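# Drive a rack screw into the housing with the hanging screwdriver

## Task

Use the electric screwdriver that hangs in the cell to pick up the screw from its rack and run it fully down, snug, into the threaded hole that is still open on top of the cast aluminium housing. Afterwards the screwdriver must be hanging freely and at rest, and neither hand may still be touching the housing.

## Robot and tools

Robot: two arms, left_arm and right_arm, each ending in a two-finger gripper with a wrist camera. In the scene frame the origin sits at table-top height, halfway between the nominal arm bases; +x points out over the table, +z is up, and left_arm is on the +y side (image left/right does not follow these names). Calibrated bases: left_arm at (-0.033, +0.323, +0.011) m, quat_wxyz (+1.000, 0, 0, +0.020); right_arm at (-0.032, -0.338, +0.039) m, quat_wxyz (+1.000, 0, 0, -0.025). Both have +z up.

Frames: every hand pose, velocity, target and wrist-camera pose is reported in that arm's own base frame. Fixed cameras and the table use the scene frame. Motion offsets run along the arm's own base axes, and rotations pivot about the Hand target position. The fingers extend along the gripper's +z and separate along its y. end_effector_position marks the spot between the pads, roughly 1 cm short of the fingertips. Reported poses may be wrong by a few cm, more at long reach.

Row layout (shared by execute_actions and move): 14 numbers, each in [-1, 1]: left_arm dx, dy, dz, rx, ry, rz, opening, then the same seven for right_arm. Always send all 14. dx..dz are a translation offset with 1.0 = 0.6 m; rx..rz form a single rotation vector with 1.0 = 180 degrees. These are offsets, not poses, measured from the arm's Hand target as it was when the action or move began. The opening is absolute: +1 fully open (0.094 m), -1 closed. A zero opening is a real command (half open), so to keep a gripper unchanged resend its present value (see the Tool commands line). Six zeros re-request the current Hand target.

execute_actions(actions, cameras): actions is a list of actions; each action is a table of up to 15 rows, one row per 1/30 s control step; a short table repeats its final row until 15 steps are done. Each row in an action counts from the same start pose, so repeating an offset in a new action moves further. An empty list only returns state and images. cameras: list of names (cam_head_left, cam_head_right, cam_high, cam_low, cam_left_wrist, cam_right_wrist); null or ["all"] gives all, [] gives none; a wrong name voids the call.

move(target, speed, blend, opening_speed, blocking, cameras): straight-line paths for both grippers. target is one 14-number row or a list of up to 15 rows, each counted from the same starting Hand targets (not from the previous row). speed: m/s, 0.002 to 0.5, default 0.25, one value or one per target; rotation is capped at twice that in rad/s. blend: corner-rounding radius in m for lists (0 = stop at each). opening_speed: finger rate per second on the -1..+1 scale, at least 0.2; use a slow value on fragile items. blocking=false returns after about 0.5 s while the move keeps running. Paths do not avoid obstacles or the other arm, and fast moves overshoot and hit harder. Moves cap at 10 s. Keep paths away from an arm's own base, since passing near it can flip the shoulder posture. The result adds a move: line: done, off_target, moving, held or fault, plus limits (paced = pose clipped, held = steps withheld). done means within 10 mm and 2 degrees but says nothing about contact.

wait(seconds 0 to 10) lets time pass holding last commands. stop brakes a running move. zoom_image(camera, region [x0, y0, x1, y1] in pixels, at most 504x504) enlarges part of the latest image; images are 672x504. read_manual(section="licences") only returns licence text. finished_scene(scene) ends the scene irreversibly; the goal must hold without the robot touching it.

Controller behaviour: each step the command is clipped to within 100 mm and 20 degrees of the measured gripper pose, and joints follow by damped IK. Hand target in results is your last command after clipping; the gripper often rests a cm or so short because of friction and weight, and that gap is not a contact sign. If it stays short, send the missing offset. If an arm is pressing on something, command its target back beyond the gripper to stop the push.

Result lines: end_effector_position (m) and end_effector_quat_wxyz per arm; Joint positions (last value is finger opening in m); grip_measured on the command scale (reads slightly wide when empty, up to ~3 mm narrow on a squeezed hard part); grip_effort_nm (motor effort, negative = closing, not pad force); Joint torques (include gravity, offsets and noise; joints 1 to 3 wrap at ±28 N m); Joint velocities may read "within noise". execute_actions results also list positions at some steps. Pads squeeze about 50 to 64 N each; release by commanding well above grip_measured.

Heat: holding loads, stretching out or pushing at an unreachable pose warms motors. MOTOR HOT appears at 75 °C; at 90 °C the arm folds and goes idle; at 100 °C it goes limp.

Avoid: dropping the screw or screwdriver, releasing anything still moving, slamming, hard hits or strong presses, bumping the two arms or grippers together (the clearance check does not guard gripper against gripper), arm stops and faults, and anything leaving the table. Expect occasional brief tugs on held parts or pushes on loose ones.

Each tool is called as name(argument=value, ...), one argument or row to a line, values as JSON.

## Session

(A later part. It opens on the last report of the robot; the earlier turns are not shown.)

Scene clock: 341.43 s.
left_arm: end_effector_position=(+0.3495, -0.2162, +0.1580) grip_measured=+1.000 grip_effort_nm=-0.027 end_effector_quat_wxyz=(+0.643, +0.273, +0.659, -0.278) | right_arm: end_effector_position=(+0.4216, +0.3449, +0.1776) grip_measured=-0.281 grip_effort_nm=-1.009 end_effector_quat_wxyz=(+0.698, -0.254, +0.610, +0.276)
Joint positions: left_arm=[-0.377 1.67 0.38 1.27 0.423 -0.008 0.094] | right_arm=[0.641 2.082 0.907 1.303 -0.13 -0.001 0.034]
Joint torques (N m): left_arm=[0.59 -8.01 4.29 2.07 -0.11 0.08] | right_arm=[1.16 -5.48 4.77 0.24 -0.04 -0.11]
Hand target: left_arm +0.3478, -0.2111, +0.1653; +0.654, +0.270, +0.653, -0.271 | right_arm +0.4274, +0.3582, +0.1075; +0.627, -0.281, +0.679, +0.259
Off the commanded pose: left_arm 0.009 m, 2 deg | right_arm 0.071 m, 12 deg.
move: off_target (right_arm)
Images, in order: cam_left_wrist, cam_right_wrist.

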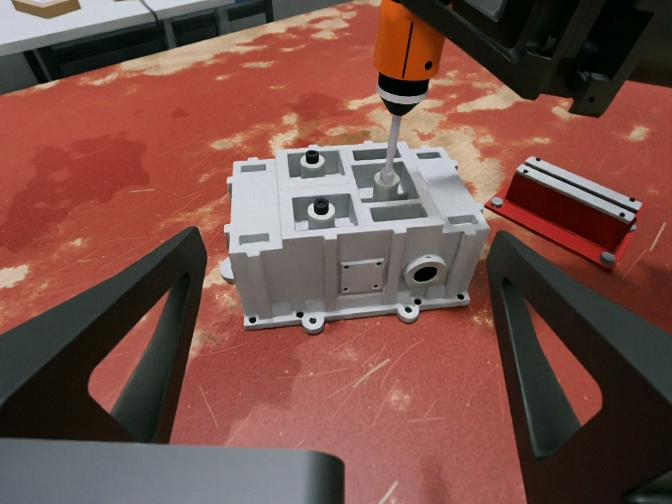

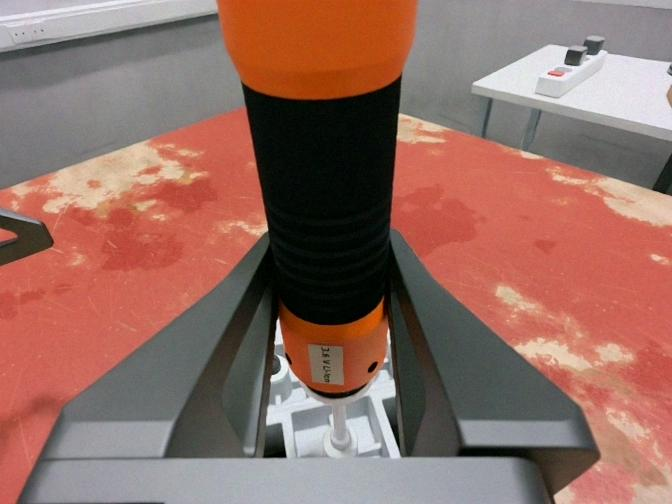

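Nearly seated. Press to tighten.

move(
  target=[0,0,0,0,0,0,1,0.003,0.003,-0.025,0,0,0,-0.4],
  speed=0.04,
  cameras=["cam_left_wrist","cam_right_wrist"],
)

zoom_image(
  camera="cam_left_wrist",
  region=[310, 70, 450, 210],
)

move(
  target=[0,0,0,0,0,0,1,0,0,-0.012,0,0,0,-0.4],
  speed=0.04,
  cameras=["cam_left_wrist"],
)

zoom_image(
  camera="cam_left_wrist",
  region=[310, 70, 450, 210],
)

Scene clock: 348.00 s.
left_arm: end_effector_position=(+0.3495, -0.2162, +0.1580) grip_measured=+1.000 grip_effort_nm=-0.022 end_effector_quat_wxyz=(+0.643, +0.273, +0.659, -0.278) | right_arm: end_effector_position=(+0.4208, +0.3448, +0.1765) grip_measured=-0.281 grip_effort_nm=-1.013 end_effector_quat_wxyz=(+0.712, -0.250, +0.594, +0.280)
Joint positions: left_arm=[-0.377 1.67 0.38 1.27 0.423 -0.008 0.094] | right_arm=[0.642 2.124 0.907 1.389 -0.13 -0.001 0.034]
Joint torques (N m): left_arm=[0.62 -8.03 4.3 2.07 -0.12 0.08] | right_arm=[1.11 -5.18 3.71 -0.02 -0.02 -0.1]
Hand target: left_arm +0.3478, -0.2111, +0.1653; +0.654, +0.270, +0.653, -0.271 | right_arm +0.4292, +0.3600, +0.0924; +0.626, -0.281, +0.679, +0.259
Off the commanded pose: left_arm 0.009 m, 2 deg | right_arm 0.086 m, 14 deg.
move: off_target (right_arm)
Images, in order: cam_left_wrist, cam_right_wrist.

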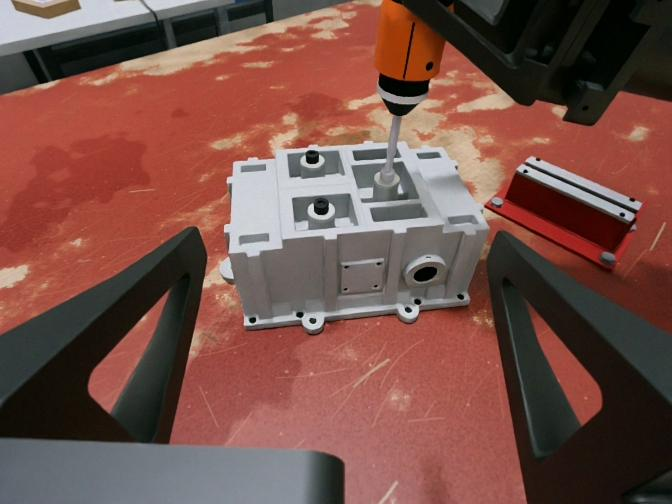

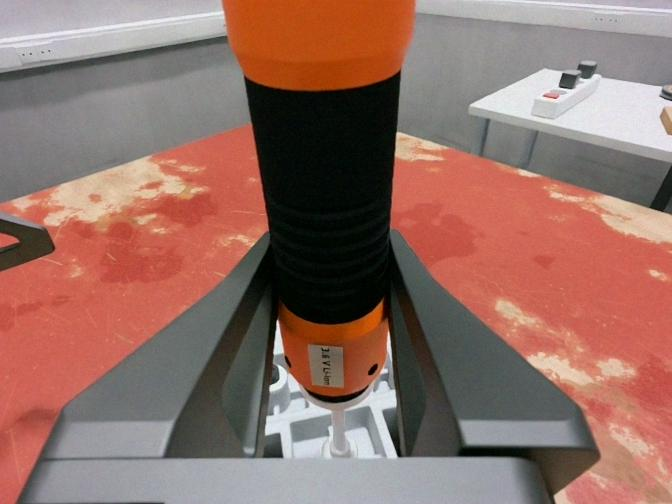

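Scaled by 3.600 from the camera's 672x504 image, which has a finer 960x720 frame.

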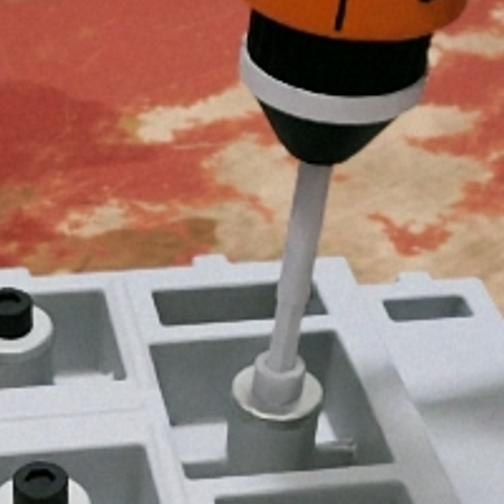

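Scene clock: 348.90 s.
left_arm: end_effector_position=(+0.3495, -0.2162, +0.1580) grip_measured=+1.000 grip_effort_nm=-0.027 end_effector_quat_wxyz=(+0.643, +0.273, +0.659, -0.278) | right_arm: end_effector_position=(+0.4183, +0.3429, +0.1761) grip_measured=-0.281 grip_effort_nm=-1.009 end_effector_quat_wxyz=(+0.719, -0.248, +0.585, +0.282)
Joint positions: left_arm=[-0.377 1.67 0.38 1.27 0.423 -0.008 0.094] | right_arm=[0.642 2.142 0.897 1.442 -0.13 -0.001 0.034]
Joint torques (N m): left_arm=[0.62 -8.03 4.29 2.07 -0.11 0.09] | right_arm=[1.13 -4.88 3.4 -0.2 -0.02 -0.1]
Hand target: left_arm +0.3478, -0.2111, +0.1653; +0.654, +0.270, +0.653, -0.271 | right_arm +0.4291, +0.3600, +0.0852; +0.626, -0.281, +0.679, +0.259
Off the commanded pose: left_arm 0.009 m, 2 deg | right_arm 0.093 m, 16 deg.
move: off_target (right_arm)
Images, in order: cam_left_wrist.

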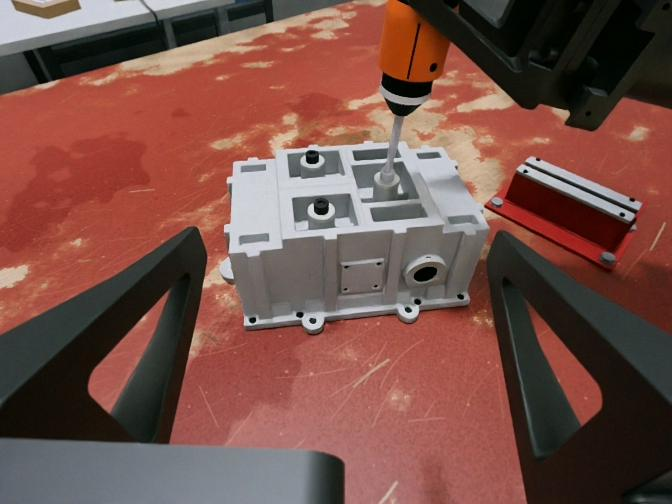

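Scaled by 3.600 from the camera's 672x504 image, which has a finer 960x720 frame.

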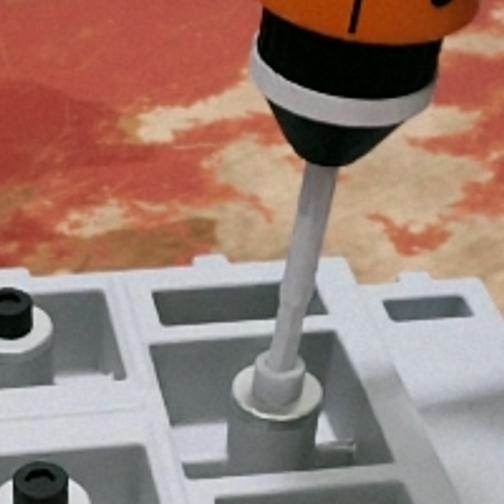

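move(
  target=[0,0,0,0,0,0,1,-0.012,-0.02,0.3,0.061,-0.061,0,-0.4],
  speed=0.08,
)

zoom_image(
  camera="cam_left_wrist",
  region=[310, 70, 450, 210],
)

Scene clock: 366.50 s.
left_arm: end_effector_position=(+0.3495, -0.2162, +0.1580) grip_measured=+1.000 grip_effort_nm=-0.022 end_effector_quat_wxyz=(+0.643, +0.273, +0.659, -0.278) | right_arm: end_effector_position=(+0.4243, +0.3447, +0.2370) grip_measured=-0.282 grip_effort_nm=-1.004 end_effector_quat_wxyz=(+0.699, -0.241, +0.610, +0.285)
Joint positions: left_arm=[-0.377 1.67 0.38 1.27 0.423 -0.008 0.094] | right_arm=[0.641 1.919 0.968 1.092 -0.121 0.028 0.034]
Joint torques (N m): left_arm=[0.61 -8.03 4.27 2.07 -0.12 0.08] | right_arm=[0.1 -13.39 8.31 1.49 -0.17 0]
Hand target: left_arm +0.3478, -0.2111, +0.1653; +0.654, +0.270, +0.653, -0.271 | right_arm +0.4219, +0.3479, +0.2653; +0.712, -0.243, +0.589, +0.295
Off the commanded pose: left_arm 0.009 m, 2 deg | right_arm 0.028 m, 3 deg.
move: off_target (right_arm)

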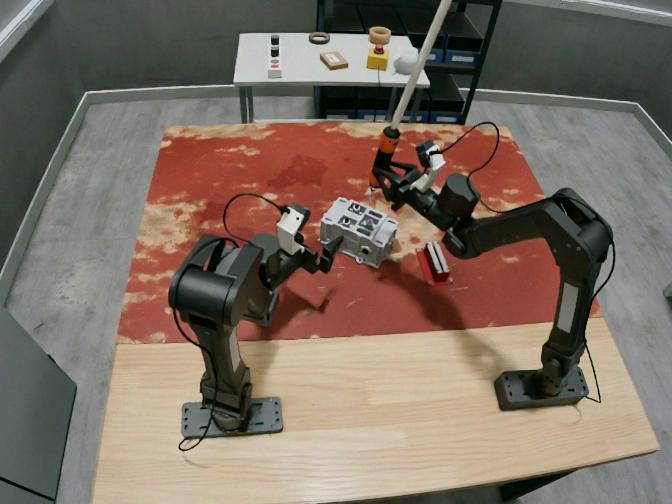

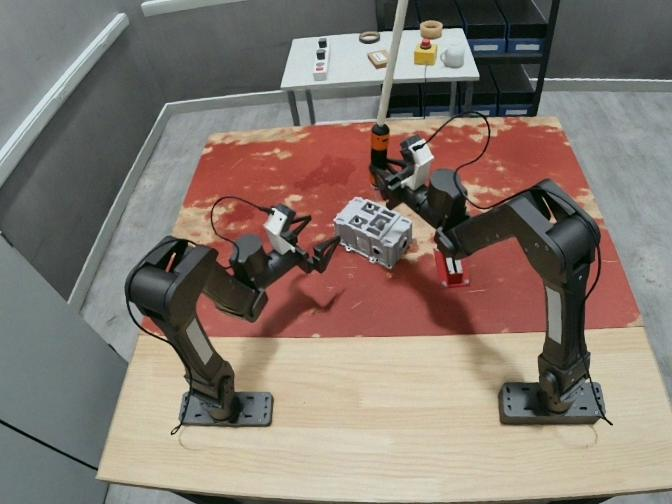

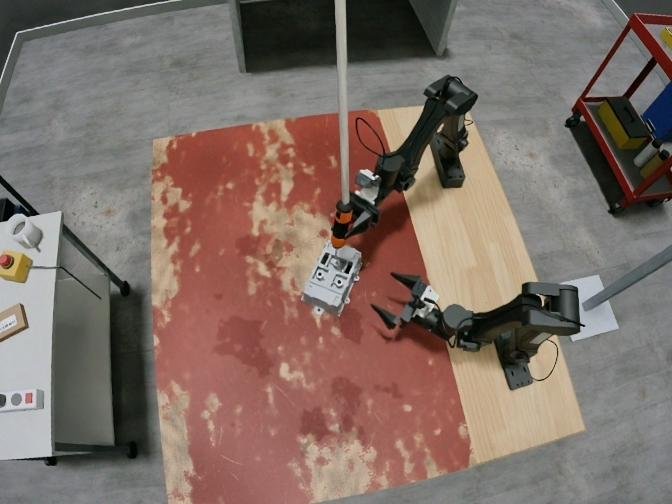

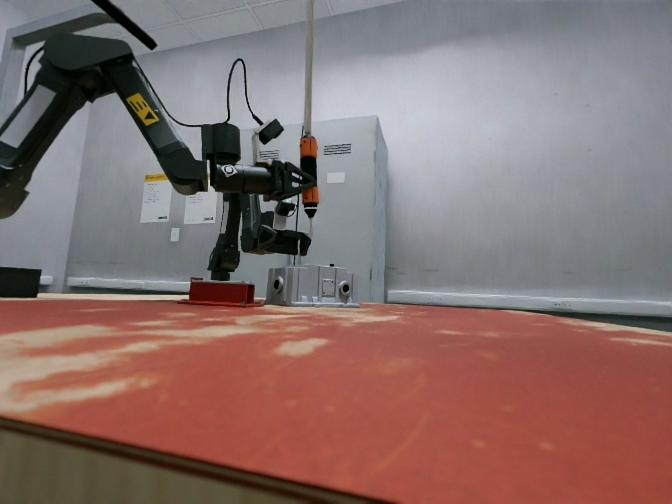

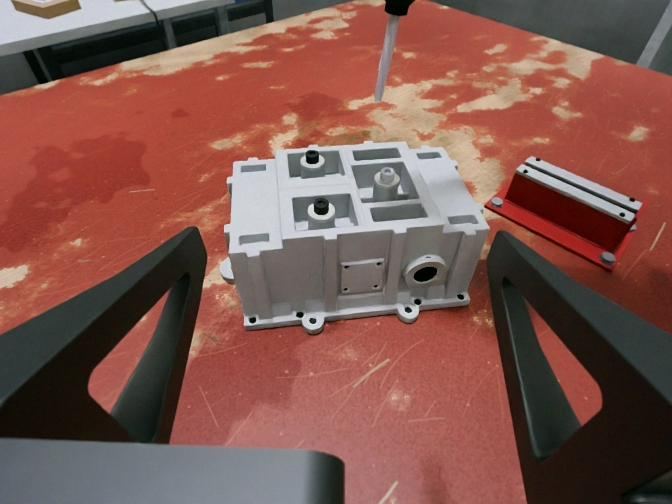

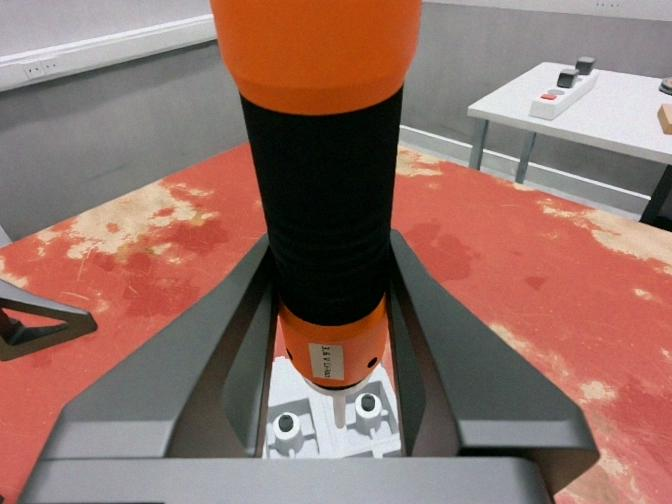

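Scaled by 3.600 from the camera's 672x504 image, which has a finer 960x720 frame.

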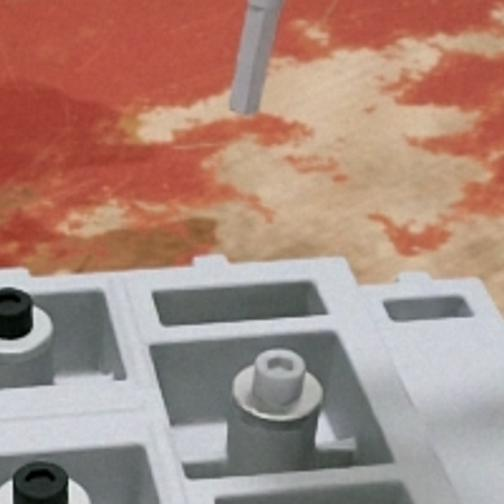

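move(
  target=[-0.1,0.3,0.08,0,0,0.2,1,0.083,-0.39,0.011,-0.0236,0.0236,0,-0.4],
  speed=0.12,
  cameras=["cam_low","cam_high","cam_right_wrist","cam_head_right"],
)

Scene clock: 378.07 s.
left_arm: end_effector_position=(+0.2887, -0.0345, +0.2142) grip_measured=+1.000 grip_effort_nm=-0.032 end_effector_quat_wxyz=(+0.706, +0.058, +0.703, -0.063) | right_arm: end_effector_position=(+0.4722, +0.1124, +0.2454) grip_measured=-0.282 grip_effort_nm=-1.009 end_effector_quat_wxyz=(+0.666, -0.248, +0.644, +0.283)
Joint positions: left_arm=[-0.045 0.544 0.136 0.412 0.127 -0.008 0.094] | right_arm=[-0.037 1.757 0.899 0.928 -0.806 0.085 0.034]
Joint torques (N m): left_arm=[0.58 -0.39 8.38 1.86 -0.12 0.09] | right_arm=[0.05 -11.7 8.87 1.32 -0.09 0.1]
Hand target: left_arm +0.2878, -0.0311, +0.2132; +0.706, +0.055, +0.704, -0.055 | right_arm +0.4717, +0.1139, +0.2719; +0.681, -0.258, +0.625, +0.282
Off the commanded pose: left_arm 0.004 m, 1 deg | right_arm 0.026 m, 3 deg.
move: off_target (right_arm)
Images, in order: cam_head_right, cam_high, cam_low, cam_right_wrist.

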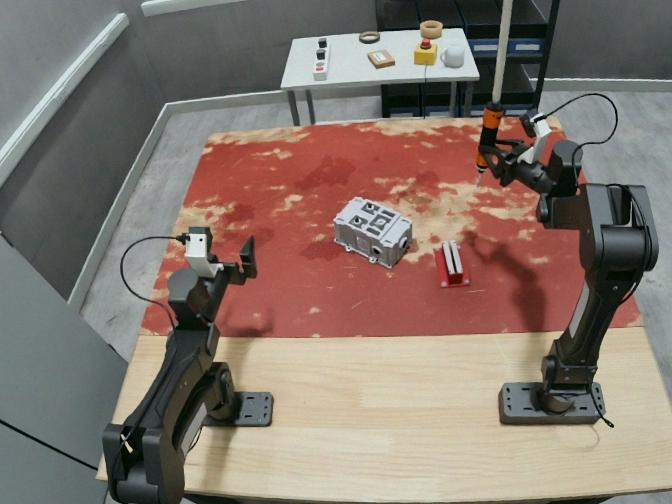

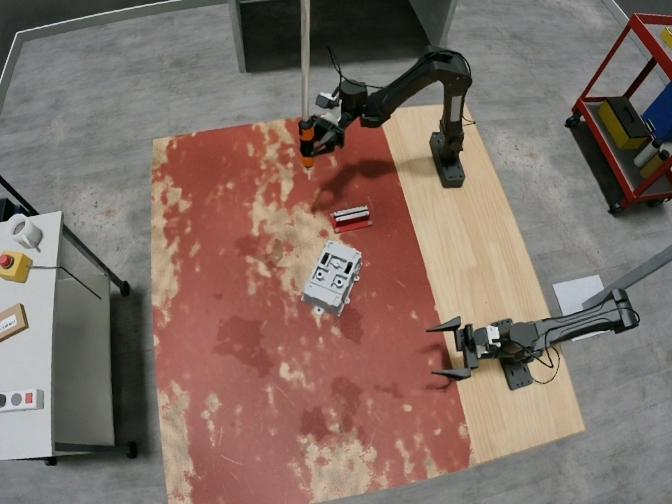

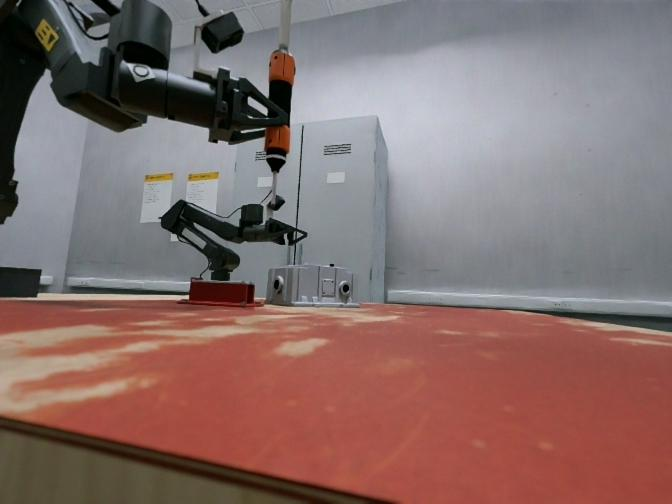

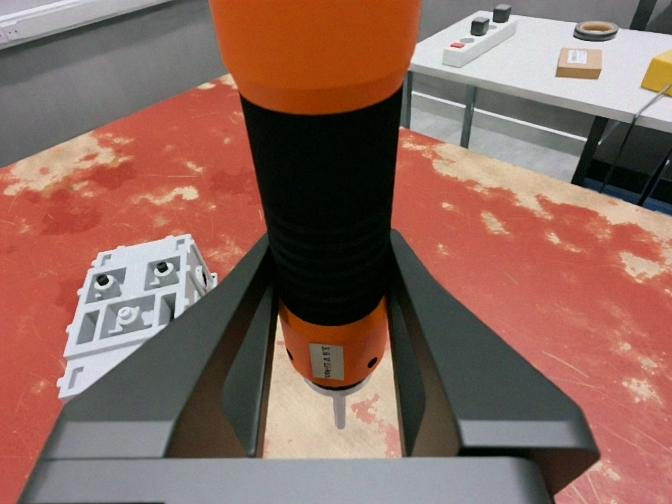

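move(
  target=[0,0,0,0,0,0,1,-0.011,-0.004,0.03,0,0,0,-0.4],
  speed=0.06,
  cameras=["cam_low","cam_high","cam_right_wrist"],
)

Scene clock: 383.37 s.
left_arm: end_effector_position=(+0.2887, -0.0345, +0.2139) grip_measured=+1.000 grip_effort_nm=-0.017 end_effector_quat_wxyz=(+0.705, +0.058, +0.704, -0.063) | right_arm: end_effector_position=(+0.4667, +0.1136, +0.2609) grip_measured=-0.282 grip_effort_nm=-1.009 end_effector_quat_wxyz=(+0.663, -0.249, +0.645, +0.287)
Joint positions: left_arm=[-0.045 0.544 0.136 0.411 0.127 -0.008 0.094] | right_arm=[-0.037 1.703 0.912 0.856 -0.814 0.087 0.034]
Joint torques (N m): left_arm=[0.57 -0.46 8.4 1.86 -0.12 0.07] | right_arm=[-0.73 -11.79 9.02 1.25 -0.11 0.06]
Hand target: left_arm +0.2878, -0.0311, +0.2133; +0.706, +0.055, +0.704, -0.055 | right_arm +0.4651, +0.1115, +0.2899; +0.681, -0.258, +0.625, +0.282
Off the commanded pose: left_arm 0.004 m, 1 deg | right_arm 0.029 m, 3 deg.
move: off_target (right_arm)
Images, in order: cam_high, cam_low, cam_right_wrist.

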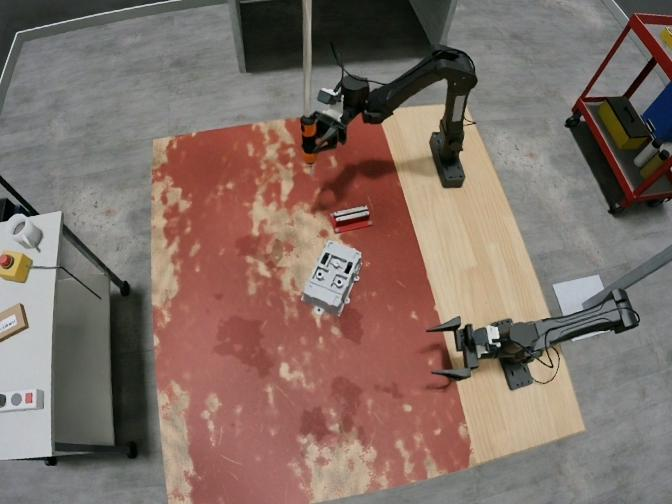

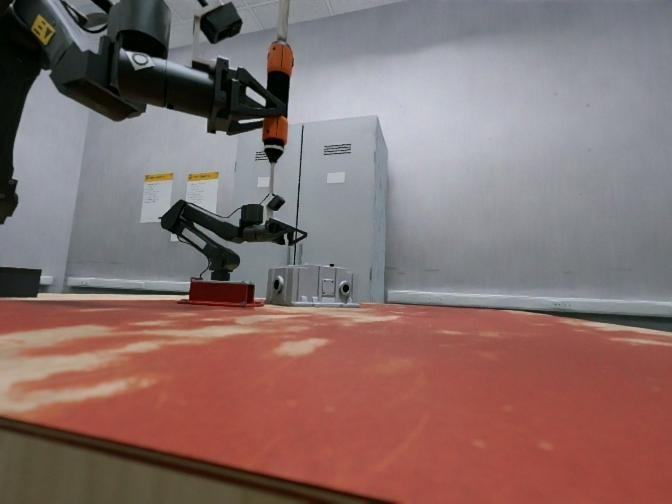

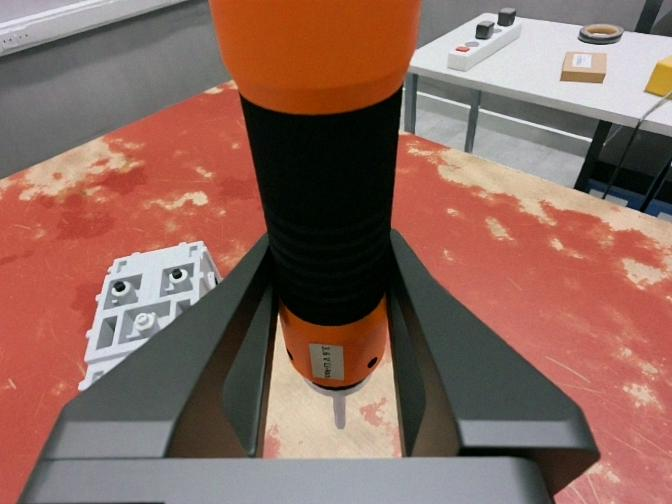

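move(
  target=[0,0,0,0,0,0,1,0,0,0,0,0,0,1],
  opening_speed=0.5,
  cameras=["cam_right_wrist"],
)

move(
  target=[0,0,0,0,0,0,1,-0.2,-0.195,0,0,0,0,1],
  speed=0.1,
  cameras=["cam_low","cam_high","cam_right_wrist"],
)

wait(
  seconds=2,
  cameras=["cam_low","cam_right_wrist"],
)

Scene clock: 397.87 s.
left_arm: end_effector_position=(+0.2887, -0.0345, +0.2138) grip_measured=+1.000 grip_effort_nm=-0.022 end_effector_quat_wxyz=(+0.705, +0.058, +0.704, -0.063) | right_arm: end_effector_position=(+0.4667, +0.1136, +0.2604) grip_measured=+0.998 grip_effort_nm=0.144 end_effector_quat_wxyz=(+0.662, -0.249, +0.645, +0.288)
Joint positions: left_arm=[-0.045 0.544 0.136 0.411 0.127 -0.008 0.094] | right_arm=[-0.037 1.703 0.912 0.854 -0.814 0.088 0.094]
Joint torques (N m): left_arm=[0.58 -0.47 8.38 1.86 -0.12 0.07] | right_arm=[-0.62 -11.95 9.01 1.32 -0.06 0.06]
Hand target: left_arm +0.2878, -0.0311, +0.2133; +0.706, +0.055, +0.704, -0.055 | right_arm +0.4651, +0.1115, +0.2900; +0.681, -0.258, +0.625, +0.282
Off the commanded pose: left_arm 0.004 m, 1 deg | right_arm 0.030 m, 3 deg.
move: off_target (right_arm)
Images, in order: cam_right_wrist.

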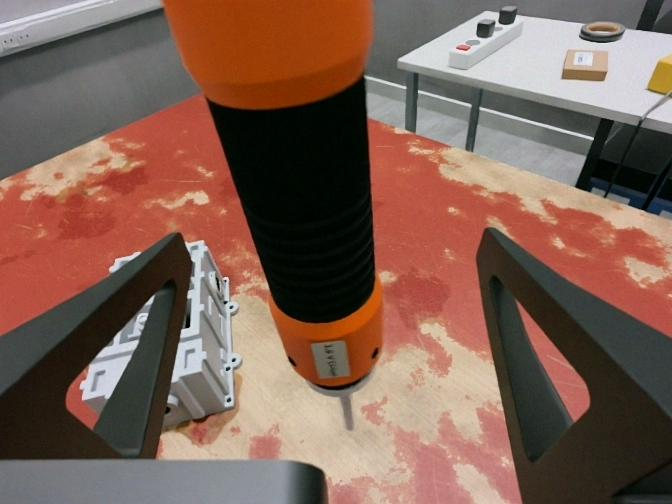

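Scene clock: 400.57 s.
left_arm: end_effector_position=(+0.2887, -0.0345, +0.2138) grip_measured=+1.000 grip_effort_nm=-0.022 end_effector_quat_wxyz=(+0.705, +0.058, +0.704, -0.063) | right_arm: end_effector_position=(+0.3507, -0.0074, +0.2862) grip_measured=+0.998 grip_effort_nm=0.139 end_effector_quat_wxyz=(+0.676, -0.250, +0.631, +0.287)
Joint positions: left_arm=[-0.045 0.544 0.136 0.411 0.127 -0.008 0.094] | right_arm=[-0.537 1.402 0.631 1.073 -1.305 0.318 0.094]
Joint torques (N m): left_arm=[0.57 -0.43 8.38 1.86 -0.11 0.09] | right_arm=[-0.43 -6.98 4.74 1.28 0.1 0.09]
Hand target: left_arm +0.2878, -0.0311, +0.2133; +0.706, +0.055, +0.704, -0.055 | right_arm +0.3452, -0.0056, +0.2899; +0.681, -0.258, +0.625, +0.281
Off the commanded pose: left_arm 0.004 m, 1 deg | right_arm 0.007 m, 1 deg.
move: done
Images, in order: cam_high, cam_low, cam_right_wrist.

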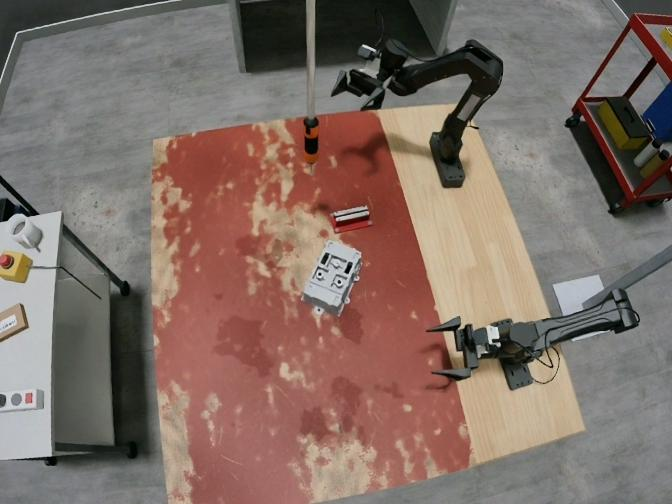

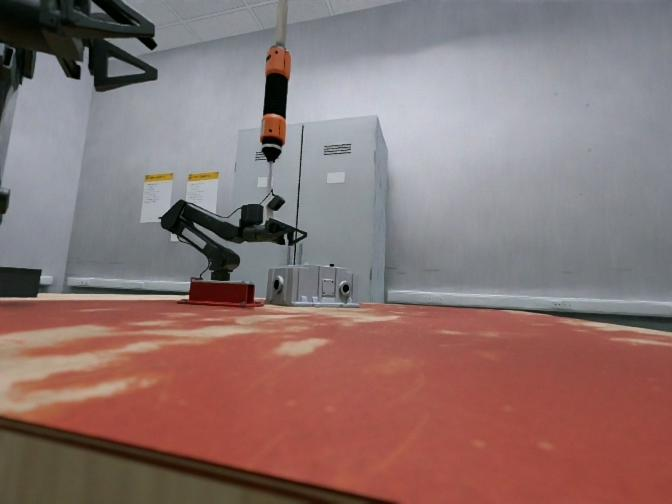

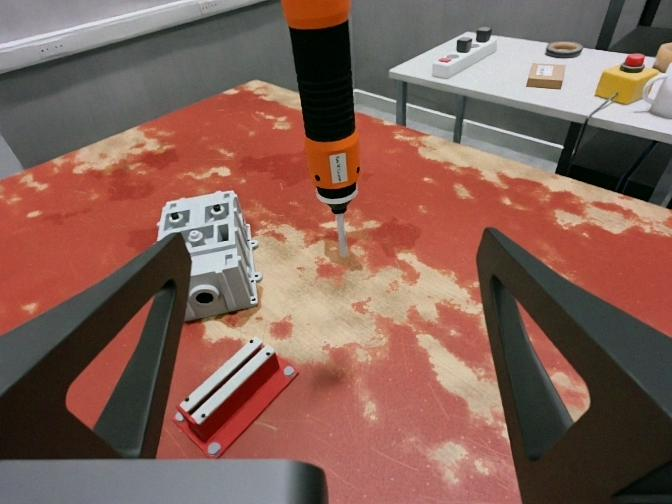

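Scene clock: 402.57 s.
left_arm: end_effector_position=(+0.2887, -0.0345, +0.2137) grip_measured=+1.000 grip_effort_nm=-0.027 end_effector_quat_wxyz=(+0.705, +0.058, +0.704, -0.063) | right_arm: end_effector_position=(+0.3506, -0.0073, +0.2863) grip_measured=+0.998 grip_effort_nm=0.144 end_effector_quat_wxyz=(+0.676, -0.250, +0.631, +0.288)
Joint positions: left_arm=[-0.045 0.544 0.136 0.41 0.127 -0.008 0.094] | right_arm=[-0.537 1.402 0.631 1.074 -1.305 0.318 0.094]
Joint torques (N m): left_arm=[0.57 -0.49 8.39 1.88 -0.13 0.09] | right_arm=[-0.62 -6.9 4.79 1.29 0.09 0.04]
Hand target: left_arm +0.2878, -0.0311, +0.2132; +0.705, +0.055, +0.704, -0.055 | right_arm +0.3452, -0.0056, +0.2899; +0.681, -0.258, +0.625, +0.282
Tool commands: left_gripper/opening=+1.0 right_gripper/opening=+1.0
Off the commanded pose: left_arm 0.004 m, 1 deg | right_arm 0.007 m, 1 deg.
wait: 2.00 s; at rest by 0.17 s
Images, in order: cam_low, cam_right_wrist.

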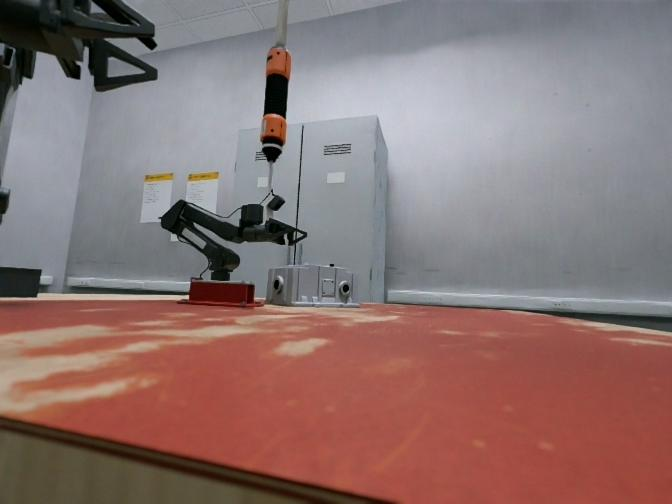

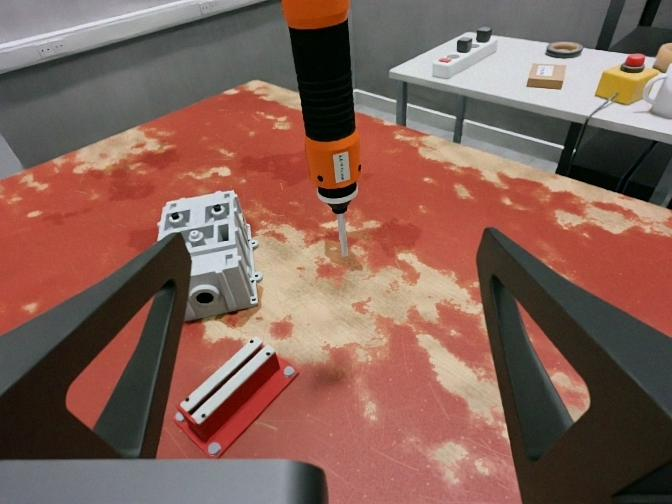

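finished_scene(
  scene=2,
)

The scene is finished: the task was done.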